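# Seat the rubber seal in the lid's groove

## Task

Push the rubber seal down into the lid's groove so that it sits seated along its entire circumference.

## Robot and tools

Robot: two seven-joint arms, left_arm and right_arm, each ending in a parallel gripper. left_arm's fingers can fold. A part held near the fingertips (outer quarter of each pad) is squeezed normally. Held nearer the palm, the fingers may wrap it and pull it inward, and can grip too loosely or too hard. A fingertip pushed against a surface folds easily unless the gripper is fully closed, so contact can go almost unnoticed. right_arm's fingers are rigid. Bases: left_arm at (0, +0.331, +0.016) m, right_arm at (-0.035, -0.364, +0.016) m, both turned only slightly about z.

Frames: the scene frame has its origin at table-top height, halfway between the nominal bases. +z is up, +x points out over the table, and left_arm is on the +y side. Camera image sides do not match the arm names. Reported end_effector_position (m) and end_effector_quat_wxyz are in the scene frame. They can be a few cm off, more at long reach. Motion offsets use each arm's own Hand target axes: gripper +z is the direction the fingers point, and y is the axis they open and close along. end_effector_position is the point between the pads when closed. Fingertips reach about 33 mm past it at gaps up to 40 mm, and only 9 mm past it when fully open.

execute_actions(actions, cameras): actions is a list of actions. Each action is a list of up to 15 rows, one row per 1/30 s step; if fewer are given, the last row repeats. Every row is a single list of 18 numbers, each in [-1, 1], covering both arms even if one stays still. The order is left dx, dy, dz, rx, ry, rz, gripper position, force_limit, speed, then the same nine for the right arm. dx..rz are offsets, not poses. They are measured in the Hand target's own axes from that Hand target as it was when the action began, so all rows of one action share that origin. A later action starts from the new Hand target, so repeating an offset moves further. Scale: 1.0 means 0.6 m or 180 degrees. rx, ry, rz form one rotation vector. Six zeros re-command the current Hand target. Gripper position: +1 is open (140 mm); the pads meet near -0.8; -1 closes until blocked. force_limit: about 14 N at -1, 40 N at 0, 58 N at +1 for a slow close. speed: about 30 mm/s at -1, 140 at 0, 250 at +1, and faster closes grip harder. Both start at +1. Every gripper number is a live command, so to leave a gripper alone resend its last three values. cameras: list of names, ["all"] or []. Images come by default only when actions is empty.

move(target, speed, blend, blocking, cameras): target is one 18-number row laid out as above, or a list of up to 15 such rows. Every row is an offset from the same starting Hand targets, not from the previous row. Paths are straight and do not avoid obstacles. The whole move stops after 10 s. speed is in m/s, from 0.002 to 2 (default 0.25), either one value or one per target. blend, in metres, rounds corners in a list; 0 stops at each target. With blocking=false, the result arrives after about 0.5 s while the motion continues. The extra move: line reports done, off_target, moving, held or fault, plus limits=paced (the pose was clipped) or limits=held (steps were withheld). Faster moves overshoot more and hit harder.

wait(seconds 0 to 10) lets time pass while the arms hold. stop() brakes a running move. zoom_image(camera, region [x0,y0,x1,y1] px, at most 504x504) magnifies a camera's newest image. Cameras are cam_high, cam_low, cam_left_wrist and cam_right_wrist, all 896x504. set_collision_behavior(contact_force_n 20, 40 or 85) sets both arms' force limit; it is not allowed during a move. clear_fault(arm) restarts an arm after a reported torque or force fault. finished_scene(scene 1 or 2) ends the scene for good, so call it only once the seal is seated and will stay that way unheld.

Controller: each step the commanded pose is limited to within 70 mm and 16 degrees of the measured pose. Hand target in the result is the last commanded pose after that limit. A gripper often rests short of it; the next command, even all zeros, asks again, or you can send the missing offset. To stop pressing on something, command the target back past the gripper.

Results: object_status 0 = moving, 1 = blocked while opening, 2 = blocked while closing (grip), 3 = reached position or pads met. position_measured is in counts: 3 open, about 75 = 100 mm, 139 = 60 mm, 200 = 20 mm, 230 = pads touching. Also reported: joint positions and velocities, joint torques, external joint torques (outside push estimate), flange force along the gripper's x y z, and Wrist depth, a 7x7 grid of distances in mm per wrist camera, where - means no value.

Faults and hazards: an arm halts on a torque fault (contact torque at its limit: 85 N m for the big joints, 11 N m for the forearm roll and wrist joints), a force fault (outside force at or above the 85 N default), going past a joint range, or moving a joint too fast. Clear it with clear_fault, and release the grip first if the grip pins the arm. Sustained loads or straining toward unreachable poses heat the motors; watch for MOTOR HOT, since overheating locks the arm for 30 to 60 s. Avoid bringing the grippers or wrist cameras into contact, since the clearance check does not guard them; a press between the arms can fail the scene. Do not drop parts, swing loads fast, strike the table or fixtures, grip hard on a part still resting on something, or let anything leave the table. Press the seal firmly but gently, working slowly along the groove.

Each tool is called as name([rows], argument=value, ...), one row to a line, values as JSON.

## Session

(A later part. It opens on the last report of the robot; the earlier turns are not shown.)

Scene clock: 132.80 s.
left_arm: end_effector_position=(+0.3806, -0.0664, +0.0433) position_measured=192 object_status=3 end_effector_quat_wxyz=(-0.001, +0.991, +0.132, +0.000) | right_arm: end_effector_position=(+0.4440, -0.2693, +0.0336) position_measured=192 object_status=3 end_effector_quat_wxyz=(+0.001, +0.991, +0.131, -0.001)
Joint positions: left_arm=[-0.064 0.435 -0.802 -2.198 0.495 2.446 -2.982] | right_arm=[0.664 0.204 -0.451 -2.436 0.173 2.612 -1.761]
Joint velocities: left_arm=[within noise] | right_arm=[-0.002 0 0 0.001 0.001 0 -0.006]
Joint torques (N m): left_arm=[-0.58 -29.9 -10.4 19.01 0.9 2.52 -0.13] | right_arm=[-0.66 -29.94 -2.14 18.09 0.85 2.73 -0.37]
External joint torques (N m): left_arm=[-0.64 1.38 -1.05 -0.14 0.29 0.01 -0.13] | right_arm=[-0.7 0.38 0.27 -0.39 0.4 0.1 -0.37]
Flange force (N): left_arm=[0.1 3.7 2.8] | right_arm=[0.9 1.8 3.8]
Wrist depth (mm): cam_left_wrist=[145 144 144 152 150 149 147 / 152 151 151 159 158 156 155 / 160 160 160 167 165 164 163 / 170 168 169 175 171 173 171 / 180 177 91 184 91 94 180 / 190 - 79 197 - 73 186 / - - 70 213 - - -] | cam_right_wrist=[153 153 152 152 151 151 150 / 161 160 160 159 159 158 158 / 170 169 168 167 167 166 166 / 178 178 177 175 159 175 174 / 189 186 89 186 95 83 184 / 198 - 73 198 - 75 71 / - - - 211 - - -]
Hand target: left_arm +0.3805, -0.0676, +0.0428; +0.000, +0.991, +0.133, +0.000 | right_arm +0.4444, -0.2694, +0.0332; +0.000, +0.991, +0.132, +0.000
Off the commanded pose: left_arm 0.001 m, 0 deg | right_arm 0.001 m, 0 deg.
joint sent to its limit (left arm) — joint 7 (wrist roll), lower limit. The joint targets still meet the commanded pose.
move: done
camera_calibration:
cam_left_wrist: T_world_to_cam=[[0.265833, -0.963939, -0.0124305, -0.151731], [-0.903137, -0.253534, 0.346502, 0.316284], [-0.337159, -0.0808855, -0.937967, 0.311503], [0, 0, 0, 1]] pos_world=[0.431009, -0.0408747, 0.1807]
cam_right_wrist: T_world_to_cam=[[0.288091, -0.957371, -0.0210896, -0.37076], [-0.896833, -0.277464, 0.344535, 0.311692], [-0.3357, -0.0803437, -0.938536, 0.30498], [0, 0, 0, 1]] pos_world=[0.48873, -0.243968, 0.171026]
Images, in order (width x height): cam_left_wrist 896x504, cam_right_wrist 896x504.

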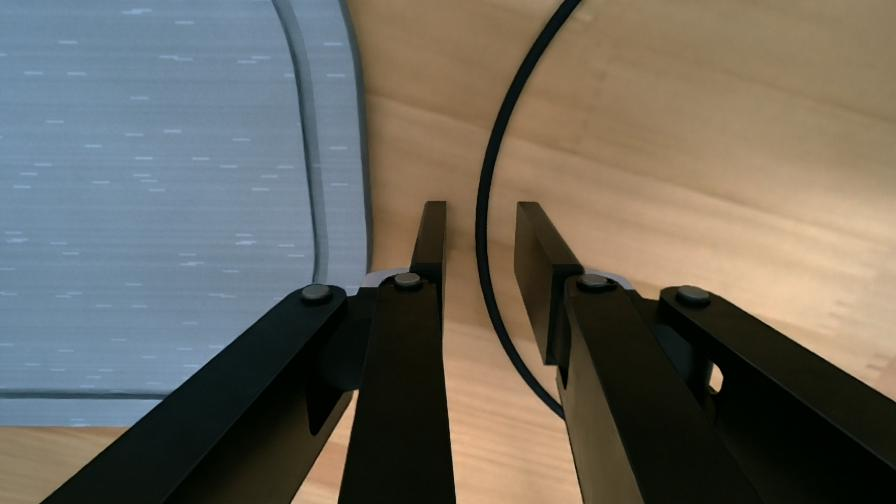

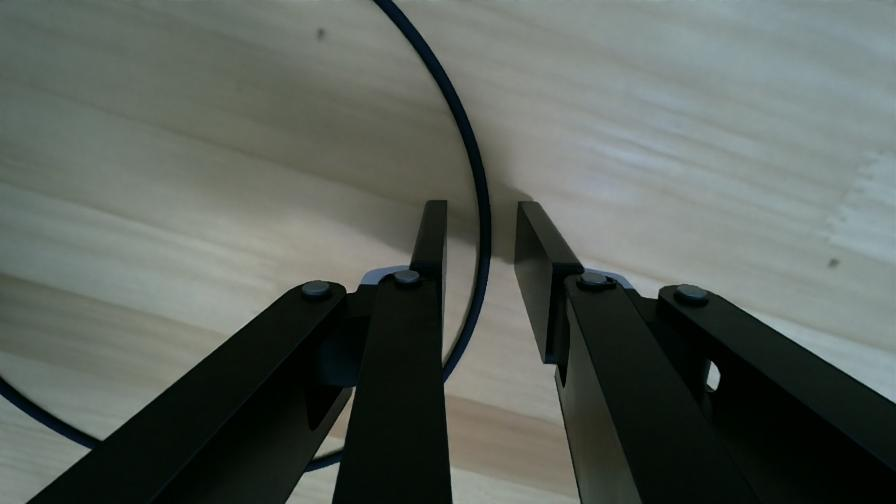

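move(target=[0,0,0.0007,0,0,0,-0.5,-0.3,-1,0,0,0.0014,0,0,0,-0.5,-0.3,-1], speed=0.02)

move(target=[0,0,0,0,0,0,-1,-0.3,-1,0,0,0,0,0,0,-1,-0.3,-1], speed=0.02, cameras=["cam_left_wrist","cam_right_wrist"])

Scene clock: 139.67 s.
left_arm: end_effector_position=(+0.3807, -0.0665, +0.0431) position_measured=192 object_status=3 end_effector_quat_wxyz=(-0.001, +0.991, +0.132, +0.000) | right_arm: end_effector_position=(+0.4440, -0.2693, +0.0328) position_measured=192 object_status=3 end_effector_quat_wxyz=(+0.001, +0.991, +0.131, -0.001)
Joint positions: left_arm=[-0.066 0.435 -0.801 -2.198 0.495 2.447 -2.982] | right_arm=[0.661 0.206 -0.448 -2.436 0.175 2.614 -1.763]
Joint velocities: left_arm=[within noise] | right_arm=[-0.003 0 0.004 0.001 0 0.001 -0.001]
Joint torques (N m): left_arm=[-0.84 -28.57 -9.93 18.02 0.89 2.6 -0.15] | right_arm=[-0.93 -29.91 -1.83 18.03 0.85 2.77 -0.25]
External joint torques (N m): left_arm=[-0.83 2.73 -0.56 -0.99 0.28 0.11 -0.14] | right_arm=[-0.81 0.57 0.74 -0.43 0.39 0.13 -0.26]
Flange force (N): left_arm=[0.3 4.8 7.2] | right_arm=[1.4 1.5 4.7]
Wrist depth (mm): cam_left_wrist=[145 143 144 151 150 149 148 / 152 151 150 158 158 156 155 / 160 160 159 166 166 164 162 / 170 168 168 174 170 173 172 / 180 177 91 184 91 94 180 / 187 - 79 197 - 73 186 / - - 70 212 - - -] | cam_right_wrist=[153 152 152 151 151 150 150 / 160 160 159 159 158 157 157 / 169 168 167 166 166 165 165 / 178 177 176 174 171 174 174 / 188 185 89 185 95 83 183 / 197 - 73 197 - 75 71 / - - - 210 - - -]
Hand target: left_arm +0.3805, -0.0676, +0.0424; +0.000, +0.991, +0.133, +0.000 | right_arm +0.4444, -0.2694, +0.0324; +0.000, +0.991, +0.132, +0.000
Off the commanded pose: left_arm 0.001 m, 0 deg | right_arm 0.001 m, 0 deg.
joint sent to its limit (left arm) — joint 7 (wrist roll), lower limit. The joint targets still meet the commanded pose.
move: done

Scene clock: 140.67 s.
left_arm: end_effector_position=(+0.3809, -0.0671, +0.0431) position_measured=226 object_status=0 end_effector_quat_wxyz=(+0.000, +0.991, +0.132, +0.000) | right_arm: end_effector_position=(+0.4440, -0.2693, +0.0328) position_measured=226 object_status=0 end_effector_quat_wxyz=(+0.001, +0.991, +0.131, -0.001)
Joint positions: left_arm=[-0.067 0.435 -0.8 -2.198 0.495 2.45 -2.982] | right_arm=[0.66 0.206 -0.447 -2.436 0.175 2.614 -1.763]
Joint torques (N m): left_arm=[-0.57 -29.64 -10.17 18.46 0.74 2.32 -0.13] | right_arm=[-0.78 -29.98 -2.15 17.91 0.67 2.72 -0.26]
External joint torques (N m): left_arm=[-0.47 1.77 -0.68 -0.77 0.13 -0.22 -0.13] | right_arm=[-0.77 0.31 0.3 -0.46 0.22 0.11 -0.26]
Flange force (N): left_arm=[-0.1 2.6 3.3] | right_arm=[0.2 1.6 3.0]
Wrist depth (mm): cam_left_wrist=[145 143 144 152 150 149 148 / 152 151 151 158 157 156 155 / 160 159 160 167 166 164 163 / 170 168 169 173 174 173 172 / 179 178 86 94 89 180 181 / 193 - 73 69 - 73 189 / - - - - - 70 -] | cam_right_wrist=[153 152 152 151 151 150 150 / 160 160 159 159 158 157 157 / 168 168 167 166 166 165 165 / 177 177 176 139 173 175 174 / 188 187 85 95 89 180 184 / 197 - 73 - - - 192 / - - - - - - -]
Hand target: left_arm +0.3805, -0.0676, +0.0424; +0.000, +0.991, +0.133, +0.000 | right_arm +0.4444, -0.2694, +0.0324; +0.000, +0.991, +0.132, +0.000
Off the commanded pose: left_arm 0.001 m, 0 deg | right_arm 0.001 m, 0 deg.
move: done
camera_calibration:
cam_left_wrist: T_world_to_cam=[[0.265754, -0.963986, -0.0103146, -0.152583], [-0.903608, -0.252809, 0.345802, 0.31664], [-0.335956, -0.082578, -0.938251, 0.310863], [0, 0, 0, 1]] pos_world=[0.431105, -0.0413679, 0.180598]
cam_right_wrist: T_world_to_cam=[[0.289466, -0.956944, -0.0216107, -0.371262], [-0.896504, -0.278956, 0.344187, 0.311497], [-0.335396, -0.0802565, -0.938652, 0.30412], [0, 0, 0, 1]] pos_world=[0.488726, -0.243976, 0.170227]
Images, in order (width x height): cam_left_wrist 896x504, cam_right_wrist 896x504.

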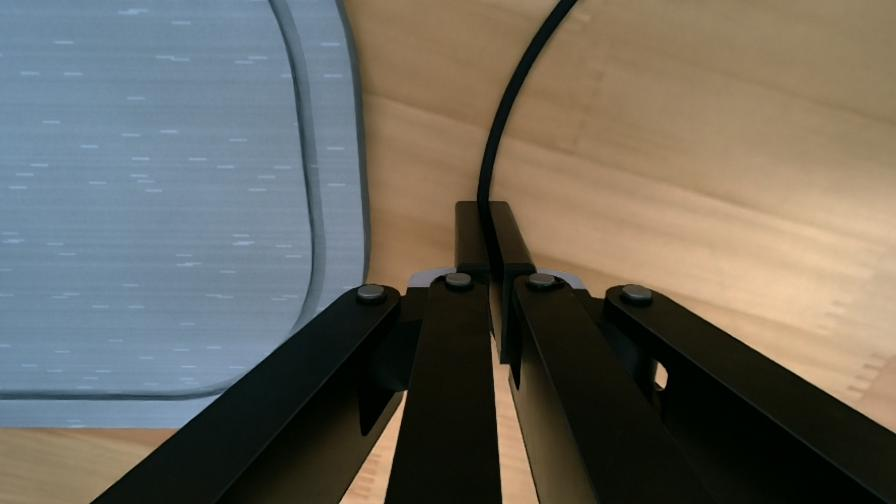

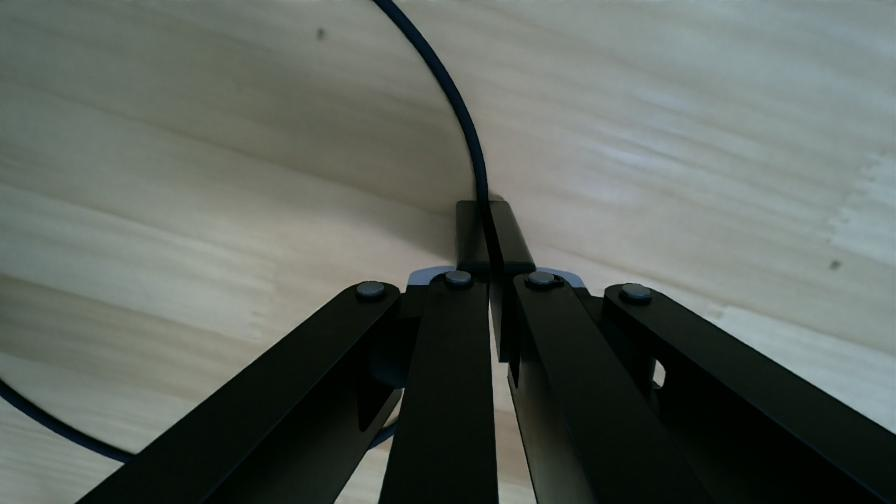

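move([
  [0,0,-0.12,0,0,0,-1,-0.3,-1,0,0,-0.12,0,0,0,-1,-0.3,-1],
  [0.0292,-0.479,-0.12,0,0,0,-1,-0.3,-1,0.0292,-0.4657,-0.12,0,0,0,-1,-0.3,-1],
], speed=[0.06,0.1], blend=0.02, cameras=["all"])

Scene clock: 152.87 s.
left_arm: end_effector_position=(+0.3229, +0.2137, +0.1144) position_measured=226 object_status=2 end_effector_quat_wxyz=(+0.001, +0.991, +0.136, +0.001) | right_arm: end_effector_position=(+0.3889, +0.0043, +0.1048) position_measured=226 object_status=2 end_effector_quat_wxyz=(+0.000, +0.991, +0.137, +0.001)
Joint positions: left_arm=[0.019 -0.479 -0.484 -2.857 -0.327 2.402 -1.954] | right_arm=[0.986 0.217 -0.276 -2.161 0.081 2.37 -1.187]
Joint velocities: left_arm=[0 0 0.001 0.001 0.001 -0.001 0.007] | right_arm=[0 -0.001 -0.001 -0.001 -0.002 -0.001 0.005]
Joint torques (N m): left_arm=[-0.55 -10.56 3.16 19.98 1.13 2.5 0.29] | right_arm=[-0.27 -35.47 -1.83 21.88 0.85 2.43 0.27]
External joint torques (N m): left_arm=[-0.57 0.34 -0.8 -0.36 0.51 -0.13 0.29] | right_arm=[-0.22 0.39 -0.1 0.04 0.27 -0.22 0.27]
Flange force (N): left_arm=[-0.1 0.9 1.3] | right_arm=[1.4 -0.8 0.2]
Wrist depth (mm): cam_left_wrist=[220 220 219 216 206 206 205 / 232 231 230 222 217 216 216 / 245 242 242 237 228 228 227 / 258 258 257 141 240 242 241 / 275 272 86 93 89 250 251 / 293 - 73 69 - 73 281 / - - - - - 70 -] | cam_right_wrist=[- - - 213 216 216 215 / 218 219 - - 227 226 225 / - - - - 237 237 236 / - - - 120 248 250 249 / 252 254 84 95 89 258 262 / 280 - 73 - - - 275 / - - - - - - -]
Hand target: left_arm +0.3217, +0.2143, +0.1141; +0.000, +0.991, +0.133, +0.000 | right_arm +0.3881, +0.0048, +0.1045; +0.000, +0.991, +0.132, +0.000
Off the commanded pose: left_arm 0.001 m, 0 deg | right_arm 0.001 m, 1 deg.
move: done
camera_calibration:
cam_left_wrist: T_world_to_cam=[[0.274401, -0.961592, -0.0066454, 0.130565], [-0.901998, -0.259778, 0.344841, 0.311641], [-0.333323, -0.0886306, -0.938638, 0.38193], [0, 0, 0, 1]] pos_world=[0.372579, 0.240359, 0.251895]
cam_right_wrist: T_world_to_cam=[[0.300779, -0.953453, -0.0214326, -0.0963903], [-0.894575, -0.289853, 0.340177, 0.313384], [-0.330555, -0.0831453, -0.940117, 0.373451], [0, 0, 0, 1]] pos_world=[0.432784, 0.0299824, 0.242416]

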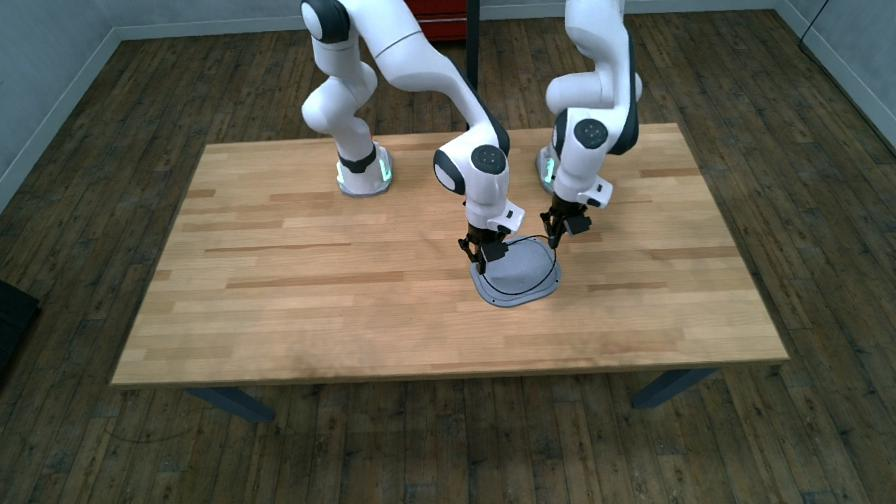

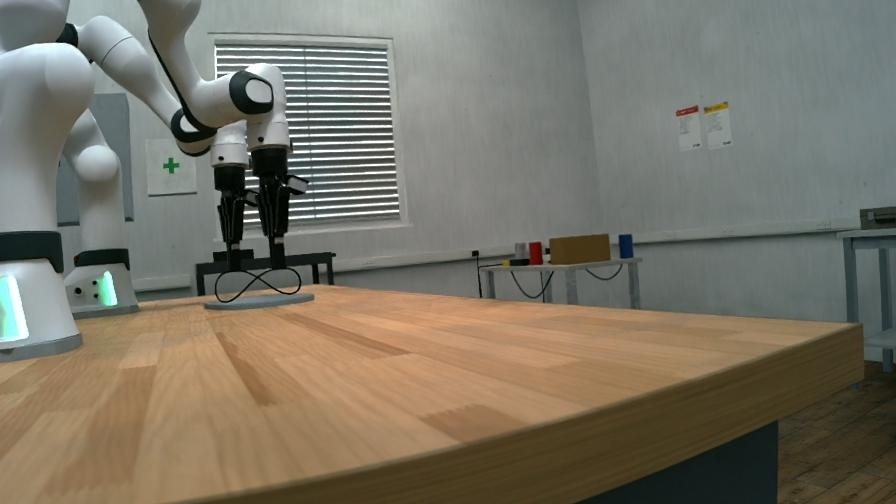

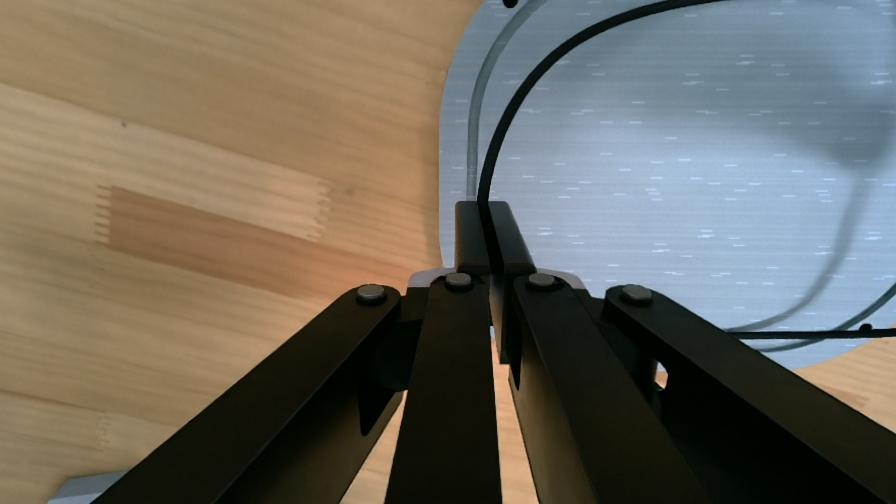

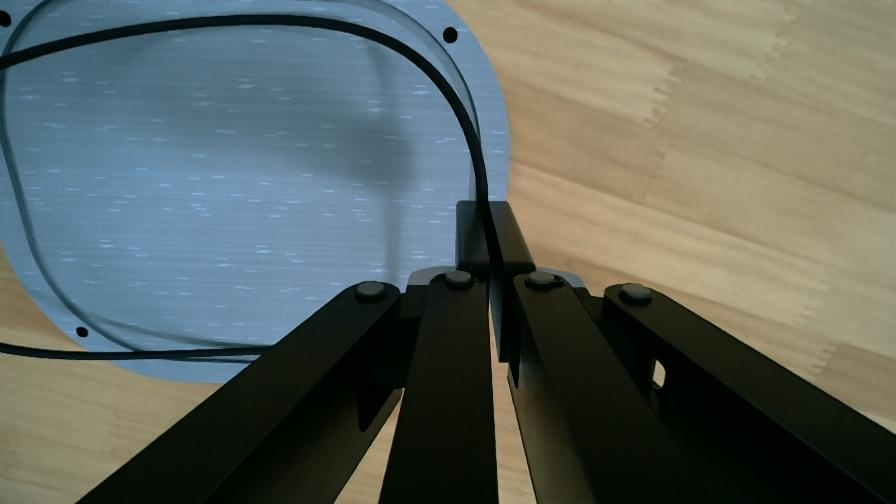

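move([
  [0.0128,-0.0133,0.03,0,0,0,-1,-0.3,-1,-0.0157,0.0127,0.03,0,0,0,-1,-0.3,-1],
  [0.0128,-0.0133,0.0802,0,0,0,-1,-0.3,-1,-0.0157,0.0127,0.08,0,0,0,-1,-0.3,-1],
], speed=0.04, blend=0.005, cameras=["all"])

Scene clock: 166.37 s.
left_arm: end_effector_position=(+0.3263, +0.2236, +0.0665) position_measured=226 object_status=2 end_effector_quat_wxyz=(+0.001, +0.991, +0.132, -0.001) | right_arm: end_effector_position=(+0.3806, -0.0055, +0.0567) position_measured=226 object_status=2 end_effector_quat_wxyz=(+0.001, +0.991, +0.131, +0.000)
Joint positions: left_arm=[0.069 -0.315 -0.518 -2.887 -0.301 2.59 -1.94] | right_arm=[0.974 0.279 -0.261 -2.221 0.113 2.486 -1.2]
Joint velocities: left_arm=[0.001 0 -0.002 0 0.001 0.004 0.002] | right_arm=[0 0 -0.001 0.001 0.001 0.002 -0.004]
Joint torques (N m): left_arm=[0.06 -12.26 1.81 17.92 0.86 2.73 -0.13] | right_arm=[-0.68 -36.38 -1.67 19.92 0.89 2.8 -0.26]
External joint torques (N m): left_arm=[0.03 1.47 -0.99 -0.1 0.38 0.11 -0.13] | right_arm=[-0.68 0.07 0.34 -0.42 0.38 0.16 -0.26]
Flange force (N): left_arm=[5.0 4.5 7.4] | right_arm=[-0.2 1.5 1.5]
Wrist depth (mm): cam_left_wrist=[178 176 176 173 163 163 162 / 186 185 185 182 172 171 171 / 197 196 195 190 181 180 179 / 208 208 205 141 190 191 190 / 222 220 86 93 89 198 201 / 235 - 73 69 - 73 211 / - - - - - 70 -] | cam_right_wrist=[- 164 - 165 173 172 172 / - - - 170 181 181 181 / - - - 174 190 190 189 / - - 187 120 198 200 200 / 201 - 85 95 89 207 211 / - - 73 - - - 221 / - - - - - - -]
Hand target: left_arm +0.3270, +0.2240, +0.0660; +0.000, +0.991, +0.133, +0.000 | right_arm +0.3810, -0.0050, +0.0565; +0.000, +0.991, +0.132, +0.000
Off the commanded pose: left_arm 0.001 m, 0 deg | right_arm 0.001 m, 0 deg.
move: done
camera_calibration:
cam_left_wrist: T_world_to_cam=[[0.264984, -0.964211, -0.00902744, 0.142694], [-0.902861, -0.251389, 0.348778, 0.331892], [-0.338565, -0.0842699, -0.937162, 0.339598], [0, 0, 0, 1]] pos_world=[0.376816, 0.249639, 0.20379]
cam_right_wrist: T_world_to_cam=[[0.288679, -0.957228, -0.0194781, -0.0997938], [-0.897125, -0.277547, 0.343708, 0.320319], [-0.334413, -0.0817469, -0.938875, 0.326092], [0, 0, 0, 1]] pos_world=[0.425224, 0.0200352, 0.194119]

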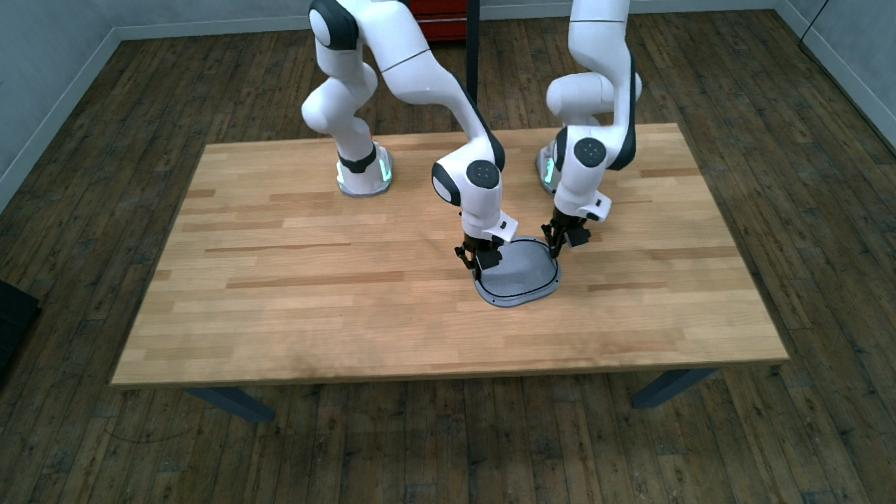

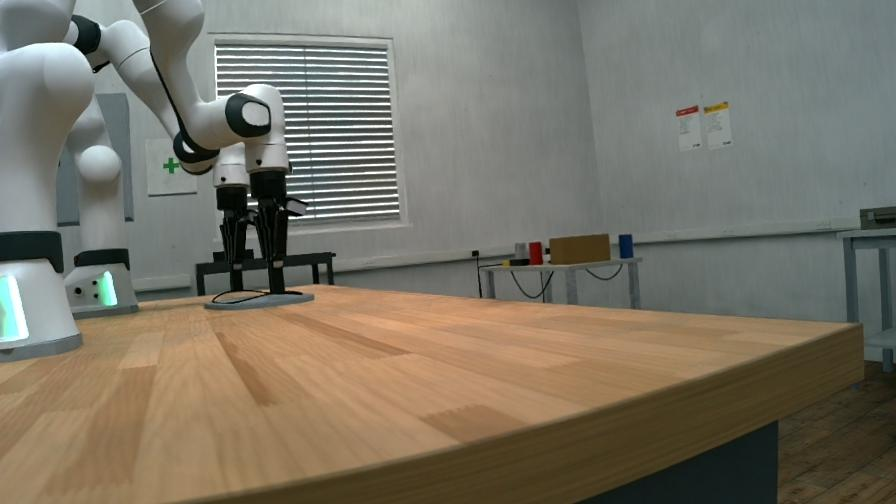

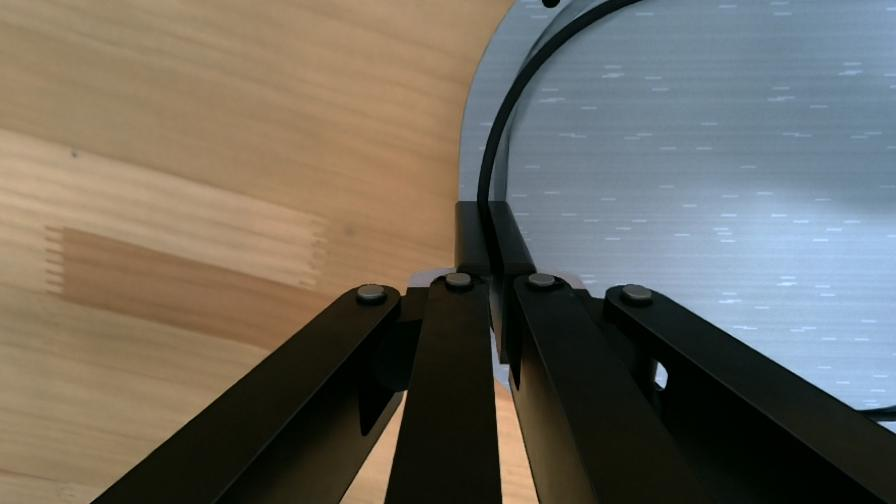

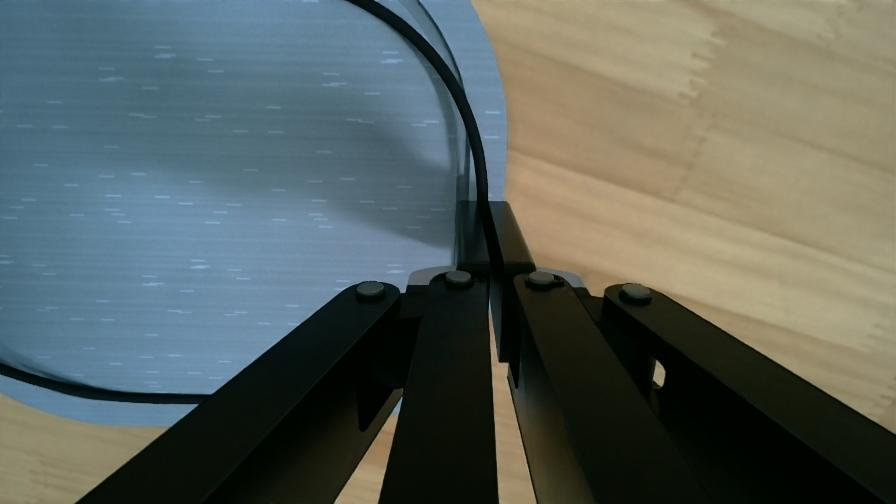

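move([
  [0,0.0117,0,0,0,0,-1,-0.3,-1,0,-0.0125,0,0,0,0,-1,-0.3,-1],
  [0,0.0117,0.0083,0,0,0,-1,-0.3,-1,0,-0.0125,0.0083,0,0,0,-1,-0.3,-1],
], speed=0.03, cameras=["all"])

Scene clock: 172.90 s.
left_arm: end_effector_position=(+0.3278, +0.2170, +0.0614) position_measured=226 object_status=2 end_effector_quat_wxyz=(+0.000, +0.991, +0.131, -0.001) | right_arm: end_effector_position=(+0.3792, +0.0009, +0.0518) position_measured=226 object_status=2 end_effector_quat_wxyz=(+0.001, +0.991, +0.135, +0.000)
Joint positions: left_arm=[0.082 -0.287 -0.548 -2.878 -0.299 2.61 -1.957] | right_arm=[0.975 0.297 -0.251 -2.21 0.117 2.493 -1.2]
Joint velocities: left_arm=[0 0.001 0 0 0.001 0.004 -0.001] | right_arm=[within noise]
Joint torques (N m): left_arm=[0.1 -12.68 1.1 17.62 0.89 2.65 -0.21] | right_arm=[-0.24 -36.76 -1.7 19.88 0.91 2.78 0.18]
External joint torques (N m): left_arm=[0.1 1.38 -1.62 -0.01 0.43 0.06 -0.21] | right_arm=[-0.38 0.29 0.23 -0.39 0.41 0.14 0.18]
Flange force (N): left_arm=[5.1 6.1 8.0] | right_arm=[-0.4 0.3 1.5]
Wrist depth (mm): cam_left_wrist=[173 172 171 168 158 158 159 / 181 181 180 175 167 166 166 / 192 191 190 178 176 175 174 / 203 203 201 141 184 185 185 / 216 215 86 94 89 192 195 / 230 - 73 69 - 73 205 / - - - - - 70 -] | cam_right_wrist=[- - - 158 168 168 168 / - 168 166 - 176 176 176 / - - - - 185 185 185 / - - - 126 193 195 194 / - - 83 95 89 201 205 / - - 73 - - - 214 / - - - - - - -]
Hand target: left_arm +0.3289, +0.2172, +0.0610; +0.000, +0.991, +0.133, +0.000 | right_arm +0.3790, +0.0022, +0.0515; +0.000, +0.991, +0.132, +0.000
Off the commanded pose: left_arm 0.001 m, 0 deg | right_arm 0.001 m, 0 deg.
move: done
camera_calibration:
cam_left_wrist: T_world_to_cam=[[0.264579, -0.964318, -0.00939944, 0.13611], [-0.90283, -0.251111, 0.349058, 0.333358], [-0.338963, -0.0838672, -0.937054, 0.334742], [0, 0, 0, 1]] pos_world=[0.378419, 0.243037, 0.198589]
cam_right_wrist: T_world_to_cam=[[0.29669, -0.954774, -0.0195349, -0.0963893], [-0.89475, -0.285071, 0.34374, 0.321656], [-0.333763, -0.0845054, -0.938862, 0.321207], [0, 0, 0, 1]] pos_world=[0.423606, 0.0268083, 0.18912]

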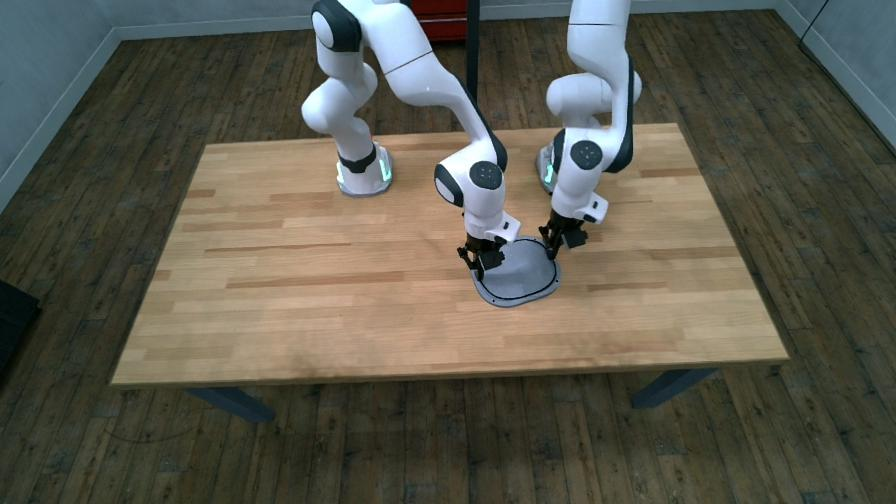

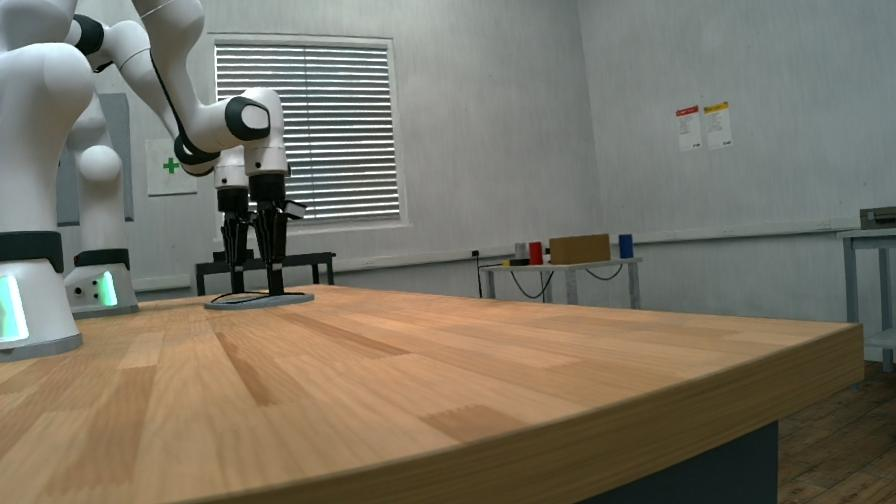

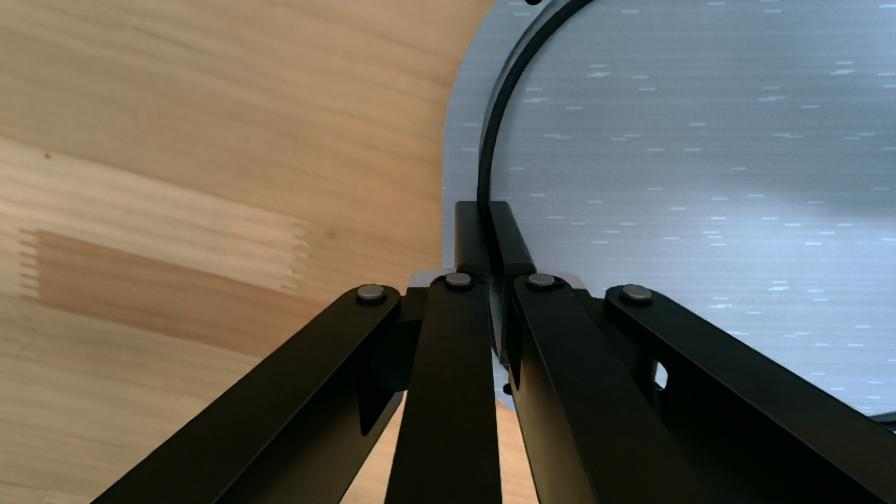

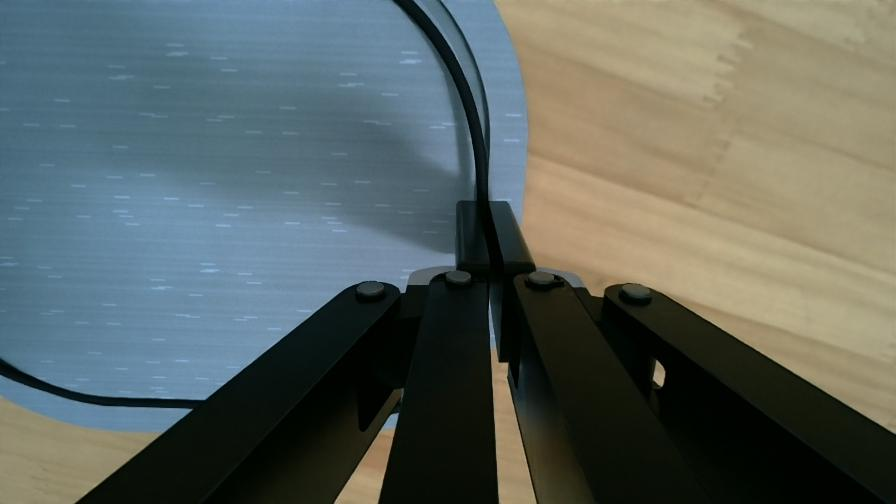

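zoom_image(camera="cam_left_wrist", region=[430, 60, 590, 220])

zoom_image(camera="cam_right_wrist", region=[380, 60, 540, 220])

Scaled by 3.150.

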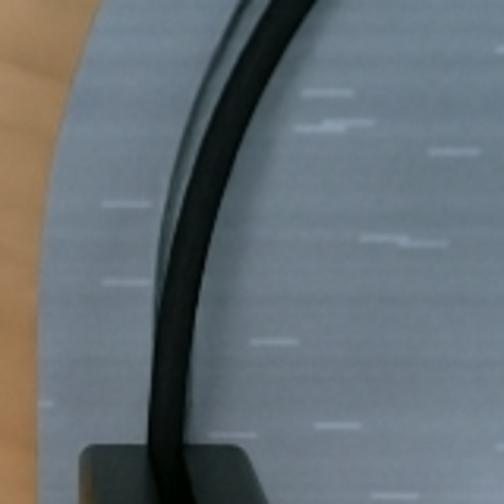

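Scaled by 3.150.

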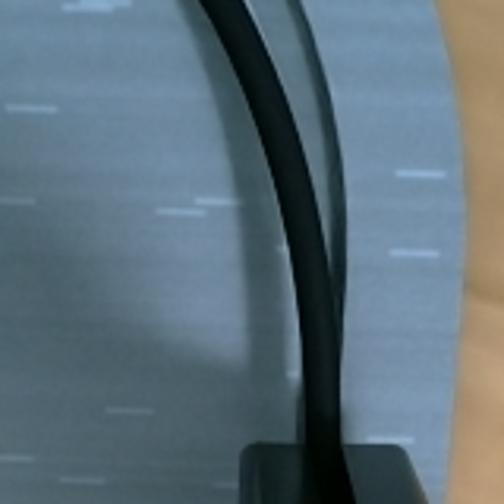

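move([
  [0,0.0017,0.0133,0,0,0,-1,-0.3,-1,0,0,0.0117,0,0,0,-1,-0.3,-1],
  [0,0.0017,0.018,0,0,0,-1,-0.3,-1,0,0,0.0158,0,0,0,-1,-0.3,-1],
], speed=0.02, cameras=["all"])

zoom_image(camera="cam_left_wrist", region=[430, 60, 590, 220])

zoom_image(camera="cam_right_wrist", region=[380, 60, 540, 220])

Scene clock: 183.20 s.
left_arm: end_effector_position=(+0.3280, +0.2157, +0.0514) position_measured=226 object_status=2 end_effector_quat_wxyz=(+0.000, +0.991, +0.131, -0.002) | right_arm: end_effector_position=(+0.3788, +0.0020, +0.0437) position_measured=226 object_status=2 end_effector_quat_wxyz=(+0.001, +0.991, +0.133, +0.000)
Joint positions: left_arm=[0.101 -0.247 -0.57 -2.879 -0.287 2.649 -1.969] | right_arm=[0.974 0.314 -0.247 -2.211 0.126 2.511 -1.2]
Joint velocities: left_arm=[0.002 0 -0.003 0 0.001 0 -0.005] | right_arm=[within noise]
Joint torques (N m): left_arm=[0.72 -10.49 0.96 15.34 0.93 3.51 -0.16] | right_arm=[-0.57 -35.1 -1.55 18.85 0.92 3.19 -0.13]
External joint torques (N m): left_arm=[0.71 4.07 -1.5 -1.73 0.5 0.92 -0.16] | right_arm=[-0.56 2.3 0.6 -1.24 0.42 0.53 -0.13]
Flange force (N): left_arm=[10.2 7.2 24.2] | right_arm=[1.1 0.5 7.1]
Wrist depth (mm): cam_left_wrist=[164 163 162 159 150 149 149 / 173 171 170 166 157 157 156 / 182 181 180 171 166 165 164 / 192 191 191 185 174 175 174 / 204 204 86 93 89 181 185 / 219 - 73 69 - 73 194 / - - - - - 70 -] | cam_right_wrist=[- 153 152 151 160 161 160 / 160 159 - 159 169 168 168 / 168 - - - 178 177 177 / - 179 - - 185 186 186 / - 185 83 95 89 193 196 / - - 73 - - - 205 / - - - - - - -]
Hand target: left_arm +0.3292, +0.2162, +0.0502; +0.000, +0.991, +0.133, +0.000 | right_arm +0.3790, +0.0022, +0.0421; +0.000, +0.991, +0.132, +0.000
Off the commanded pose: left_arm 0.002 m, 0 deg | right_arm 0.002 m, 0 deg.
move: done
camera_calibration:
cam_left_wrist: T_world_to_cam=[[0.263764, -0.964534, -0.0101529, 0.135058], [-0.902613, -0.250516, 0.350045, 0.336451], [-0.340174, -0.0831652, -0.936678, 0.325608], [0, 0, 0, 1]] pos_world=[0.378825, 0.241634, 0.188588]
cam_right_wrist: T_world_to_cam=[[0.292228, -0.956131, -0.0204006, -0.0936021], [-0.896096, -0.281207, 0.343415, 0.324898], [-0.334087, -0.0820747, -0.938962, 0.313757], [0, 0, 0, 1]] pos_world=[0.423316, 0.0276193, 0.181121]

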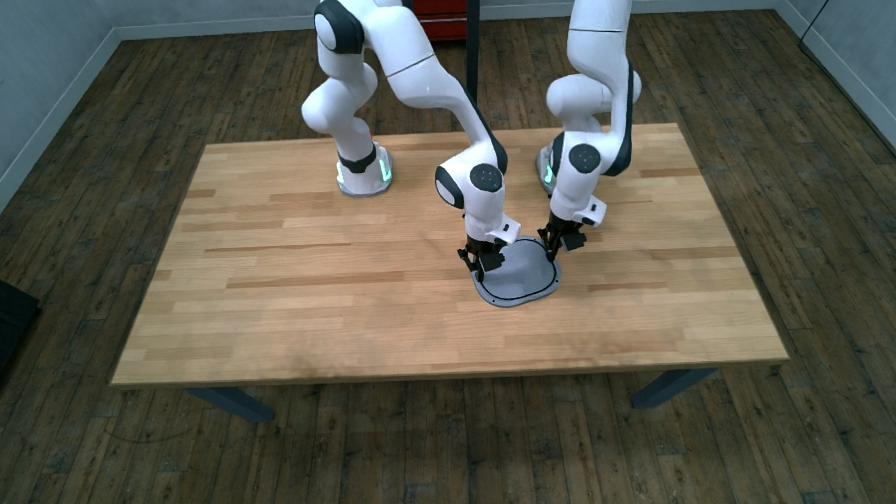

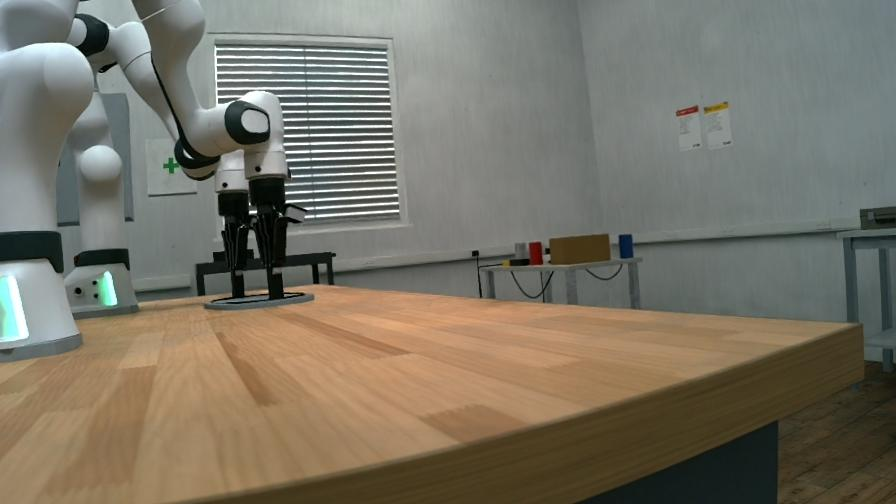

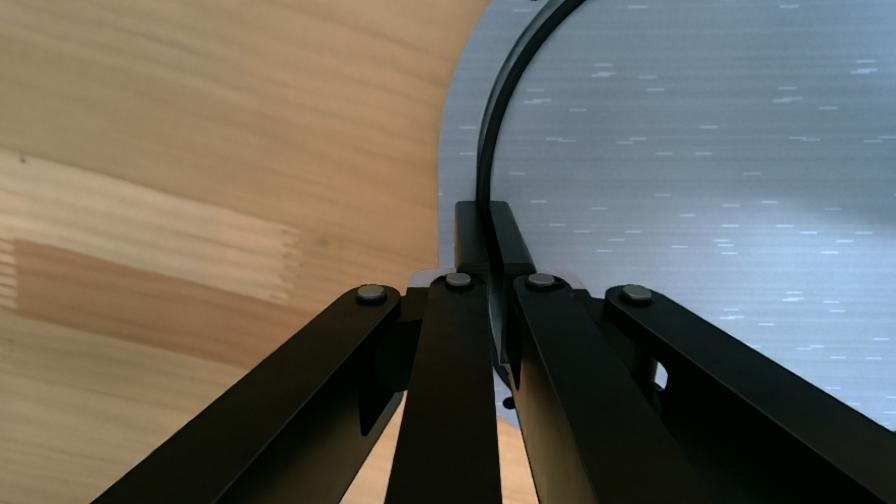

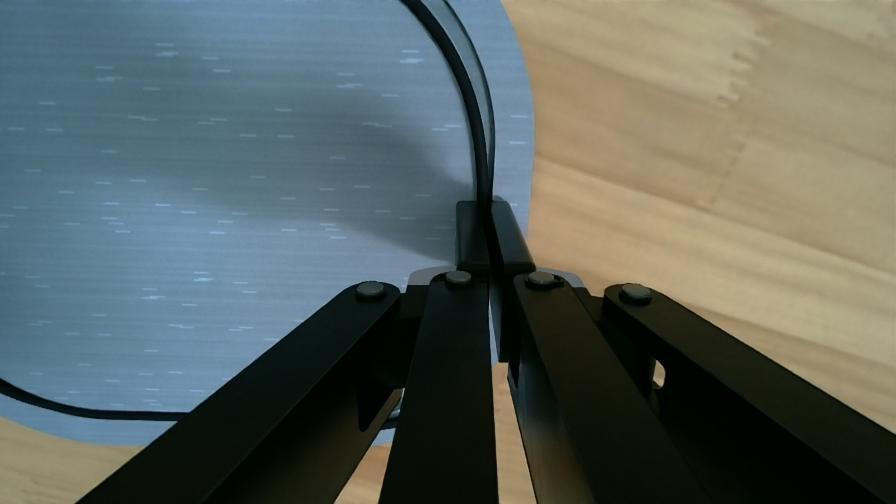

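Scaled by 3.150.

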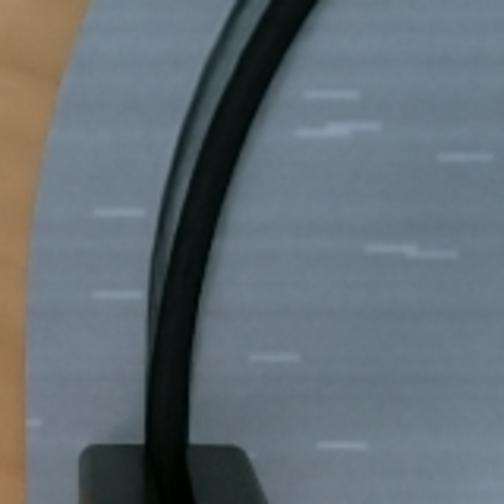

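Scaled by 3.150.

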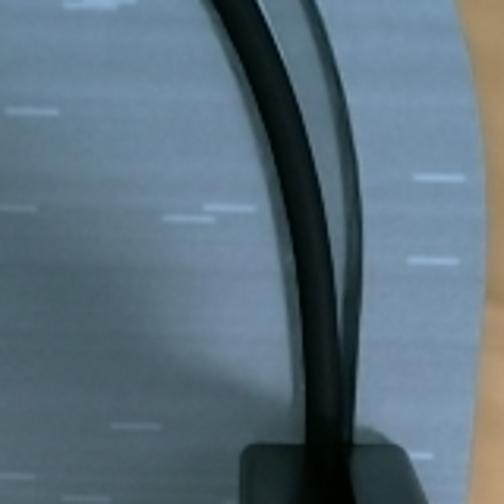

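move([
  [0,0,-0.015,0,0,0,-1,-0.3,-1,0,0,-0.0125,0,0,0,-1,-0.3,-1],
  [0.01,0,-0.015,0,0,0,-1,-0.3,-1,0.01,0,-0.0125,0,0,0,-1,-0.3,-1],
  [0.01,0,0,0,0,0,-1,-0.3,-1,0.01,0.0008,0,0,0,0,-1,-0.3,-1],
], speed=0.02, cameras=["cam_high","cam_left_wrist","cam_right_wrist"])

zoom_image(camera="cam_high", region=[440, 220, 590, 320])

zoom_image(camera="cam_right_wrist", region=[0, 330, 240, 450])

Scene clock: 199.30 s.
left_arm: end_effector_position=(+0.3330, +0.2174, +0.0514) position_measured=226 object_status=2 end_effector_quat_wxyz=(+0.000, +0.991, +0.131, -0.003) | right_arm: end_effector_position=(+0.3844, +0.0029, +0.0437) position_measured=226 object_status=2 end_effector_quat_wxyz=(+0.001, +0.991, +0.131, -0.001)
Joint positions: left_arm=[0.116 -0.232 -0.569 -2.864 -0.269 2.647 -1.971] | right_arm=[0.964 0.326 -0.244 -2.192 0.128 2.502 -1.203]
Joint velocities: left_arm=[0.001 -0.001 -0.003 -0.001 0.002 0.001 -0.006] | right_arm=[within noise]
Joint torques (N m): left_arm=[0.88 -10.3 0.3 15.54 1.09 4.02 -0.16] | right_arm=[-1.09 -35.4 -1.87 19.18 0.89 3.32 -0.22]
External joint torques (N m): left_arm=[0.85 4.76 -2.07 -1.59 0.67 1.43 -0.15] | right_arm=[-1.11 2.39 0.32 -0.91 0.4 0.68 -0.22]
Flange force (N): left_arm=[13.2 9.6 29.7] | right_arm=[2.8 0.8 7.5]
Wrist depth (mm): cam_left_wrist=[164 163 162 159 149 149 148 / 173 172 170 167 157 157 156 / 182 181 180 171 166 165 164 / 193 192 190 186 173 175 174 / 205 204 86 93 89 181 185 / 219 - 73 69 - 73 194 / - - - - - 70 -] | cam_right_wrist=[- - 153 151 161 160 160 / - 161 159 158 169 168 168 / - - 163 167 177 177 177 / - - 176 139 185 186 186 / 185 - 84 95 89 193 196 / - - 73 - - - 205 / - - - - - - -]
Hand target: left_arm +0.3349, +0.2178, +0.0502; +0.000, +0.991, +0.133, +0.000 | right_arm +0.3849, +0.0033, +0.0421; +0.000, +0.991, +0.132, +0.000
Off the commanded pose: left_arm 0.002 m, 0 deg | right_arm 0.002 m, 0 deg.
move: done
camera_calibration:
cam_left_wrist: T_world_to_cam=[[0.263588, -0.964568, -0.0114024, 0.13551], [-0.901883, -0.250617, 0.351849, 0.341047], [-0.34224, -0.0824596, -0.935987, 0.328037], [0, 0, 0, 1]] pos_world=[0.384134, 0.243231, 0.188586]
cam_right_wrist: T_world_to_cam=[[0.288887, -0.957151, -0.0201514, -0.0931049], [-0.896832, -0.277927, 0.344163, 0.33042], [-0.335017, -0.0813517, -0.938694, 0.316096], [0, 0, 0, 1]] pos_world=[0.429126, 0.0284323, 0.181123]
Images, in order (width x height): cam_high 896x504, cam_left_wrist 896x504, cam_right_wrist 896x504.

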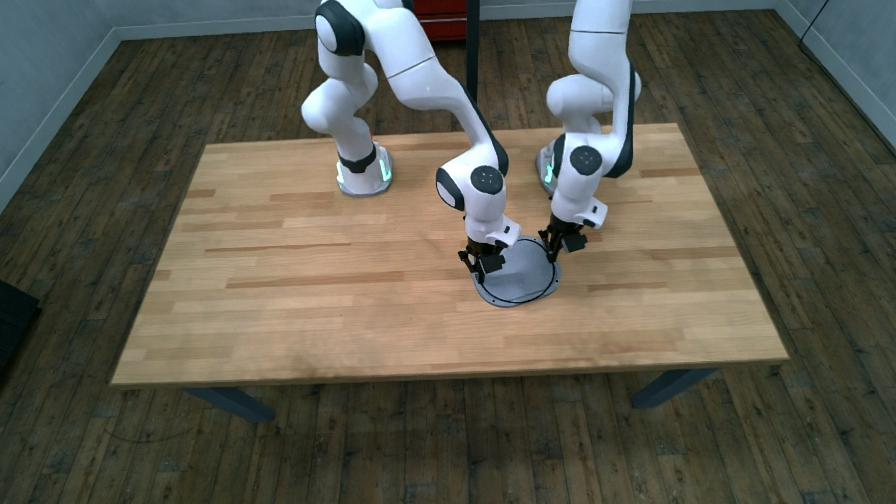

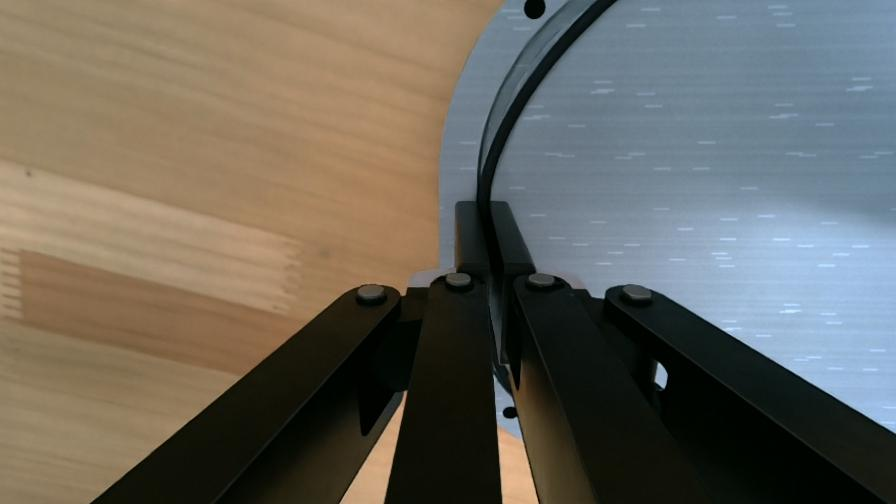

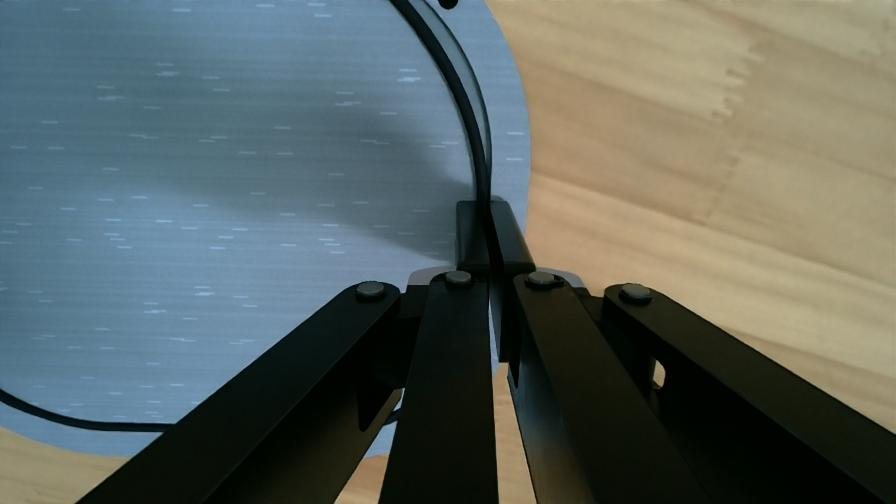

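Scaled by 3.360.

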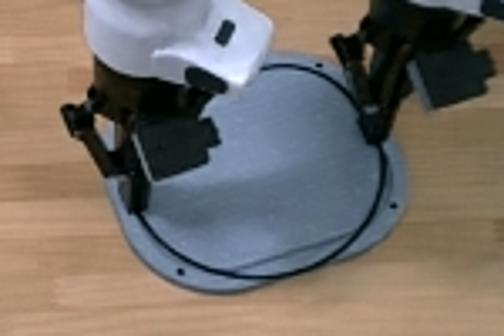

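Scaled by 2.100.

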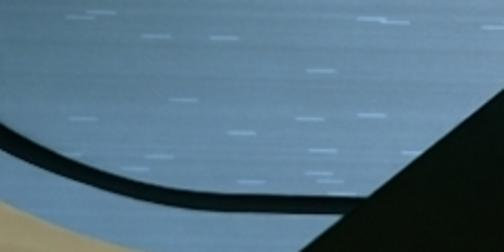

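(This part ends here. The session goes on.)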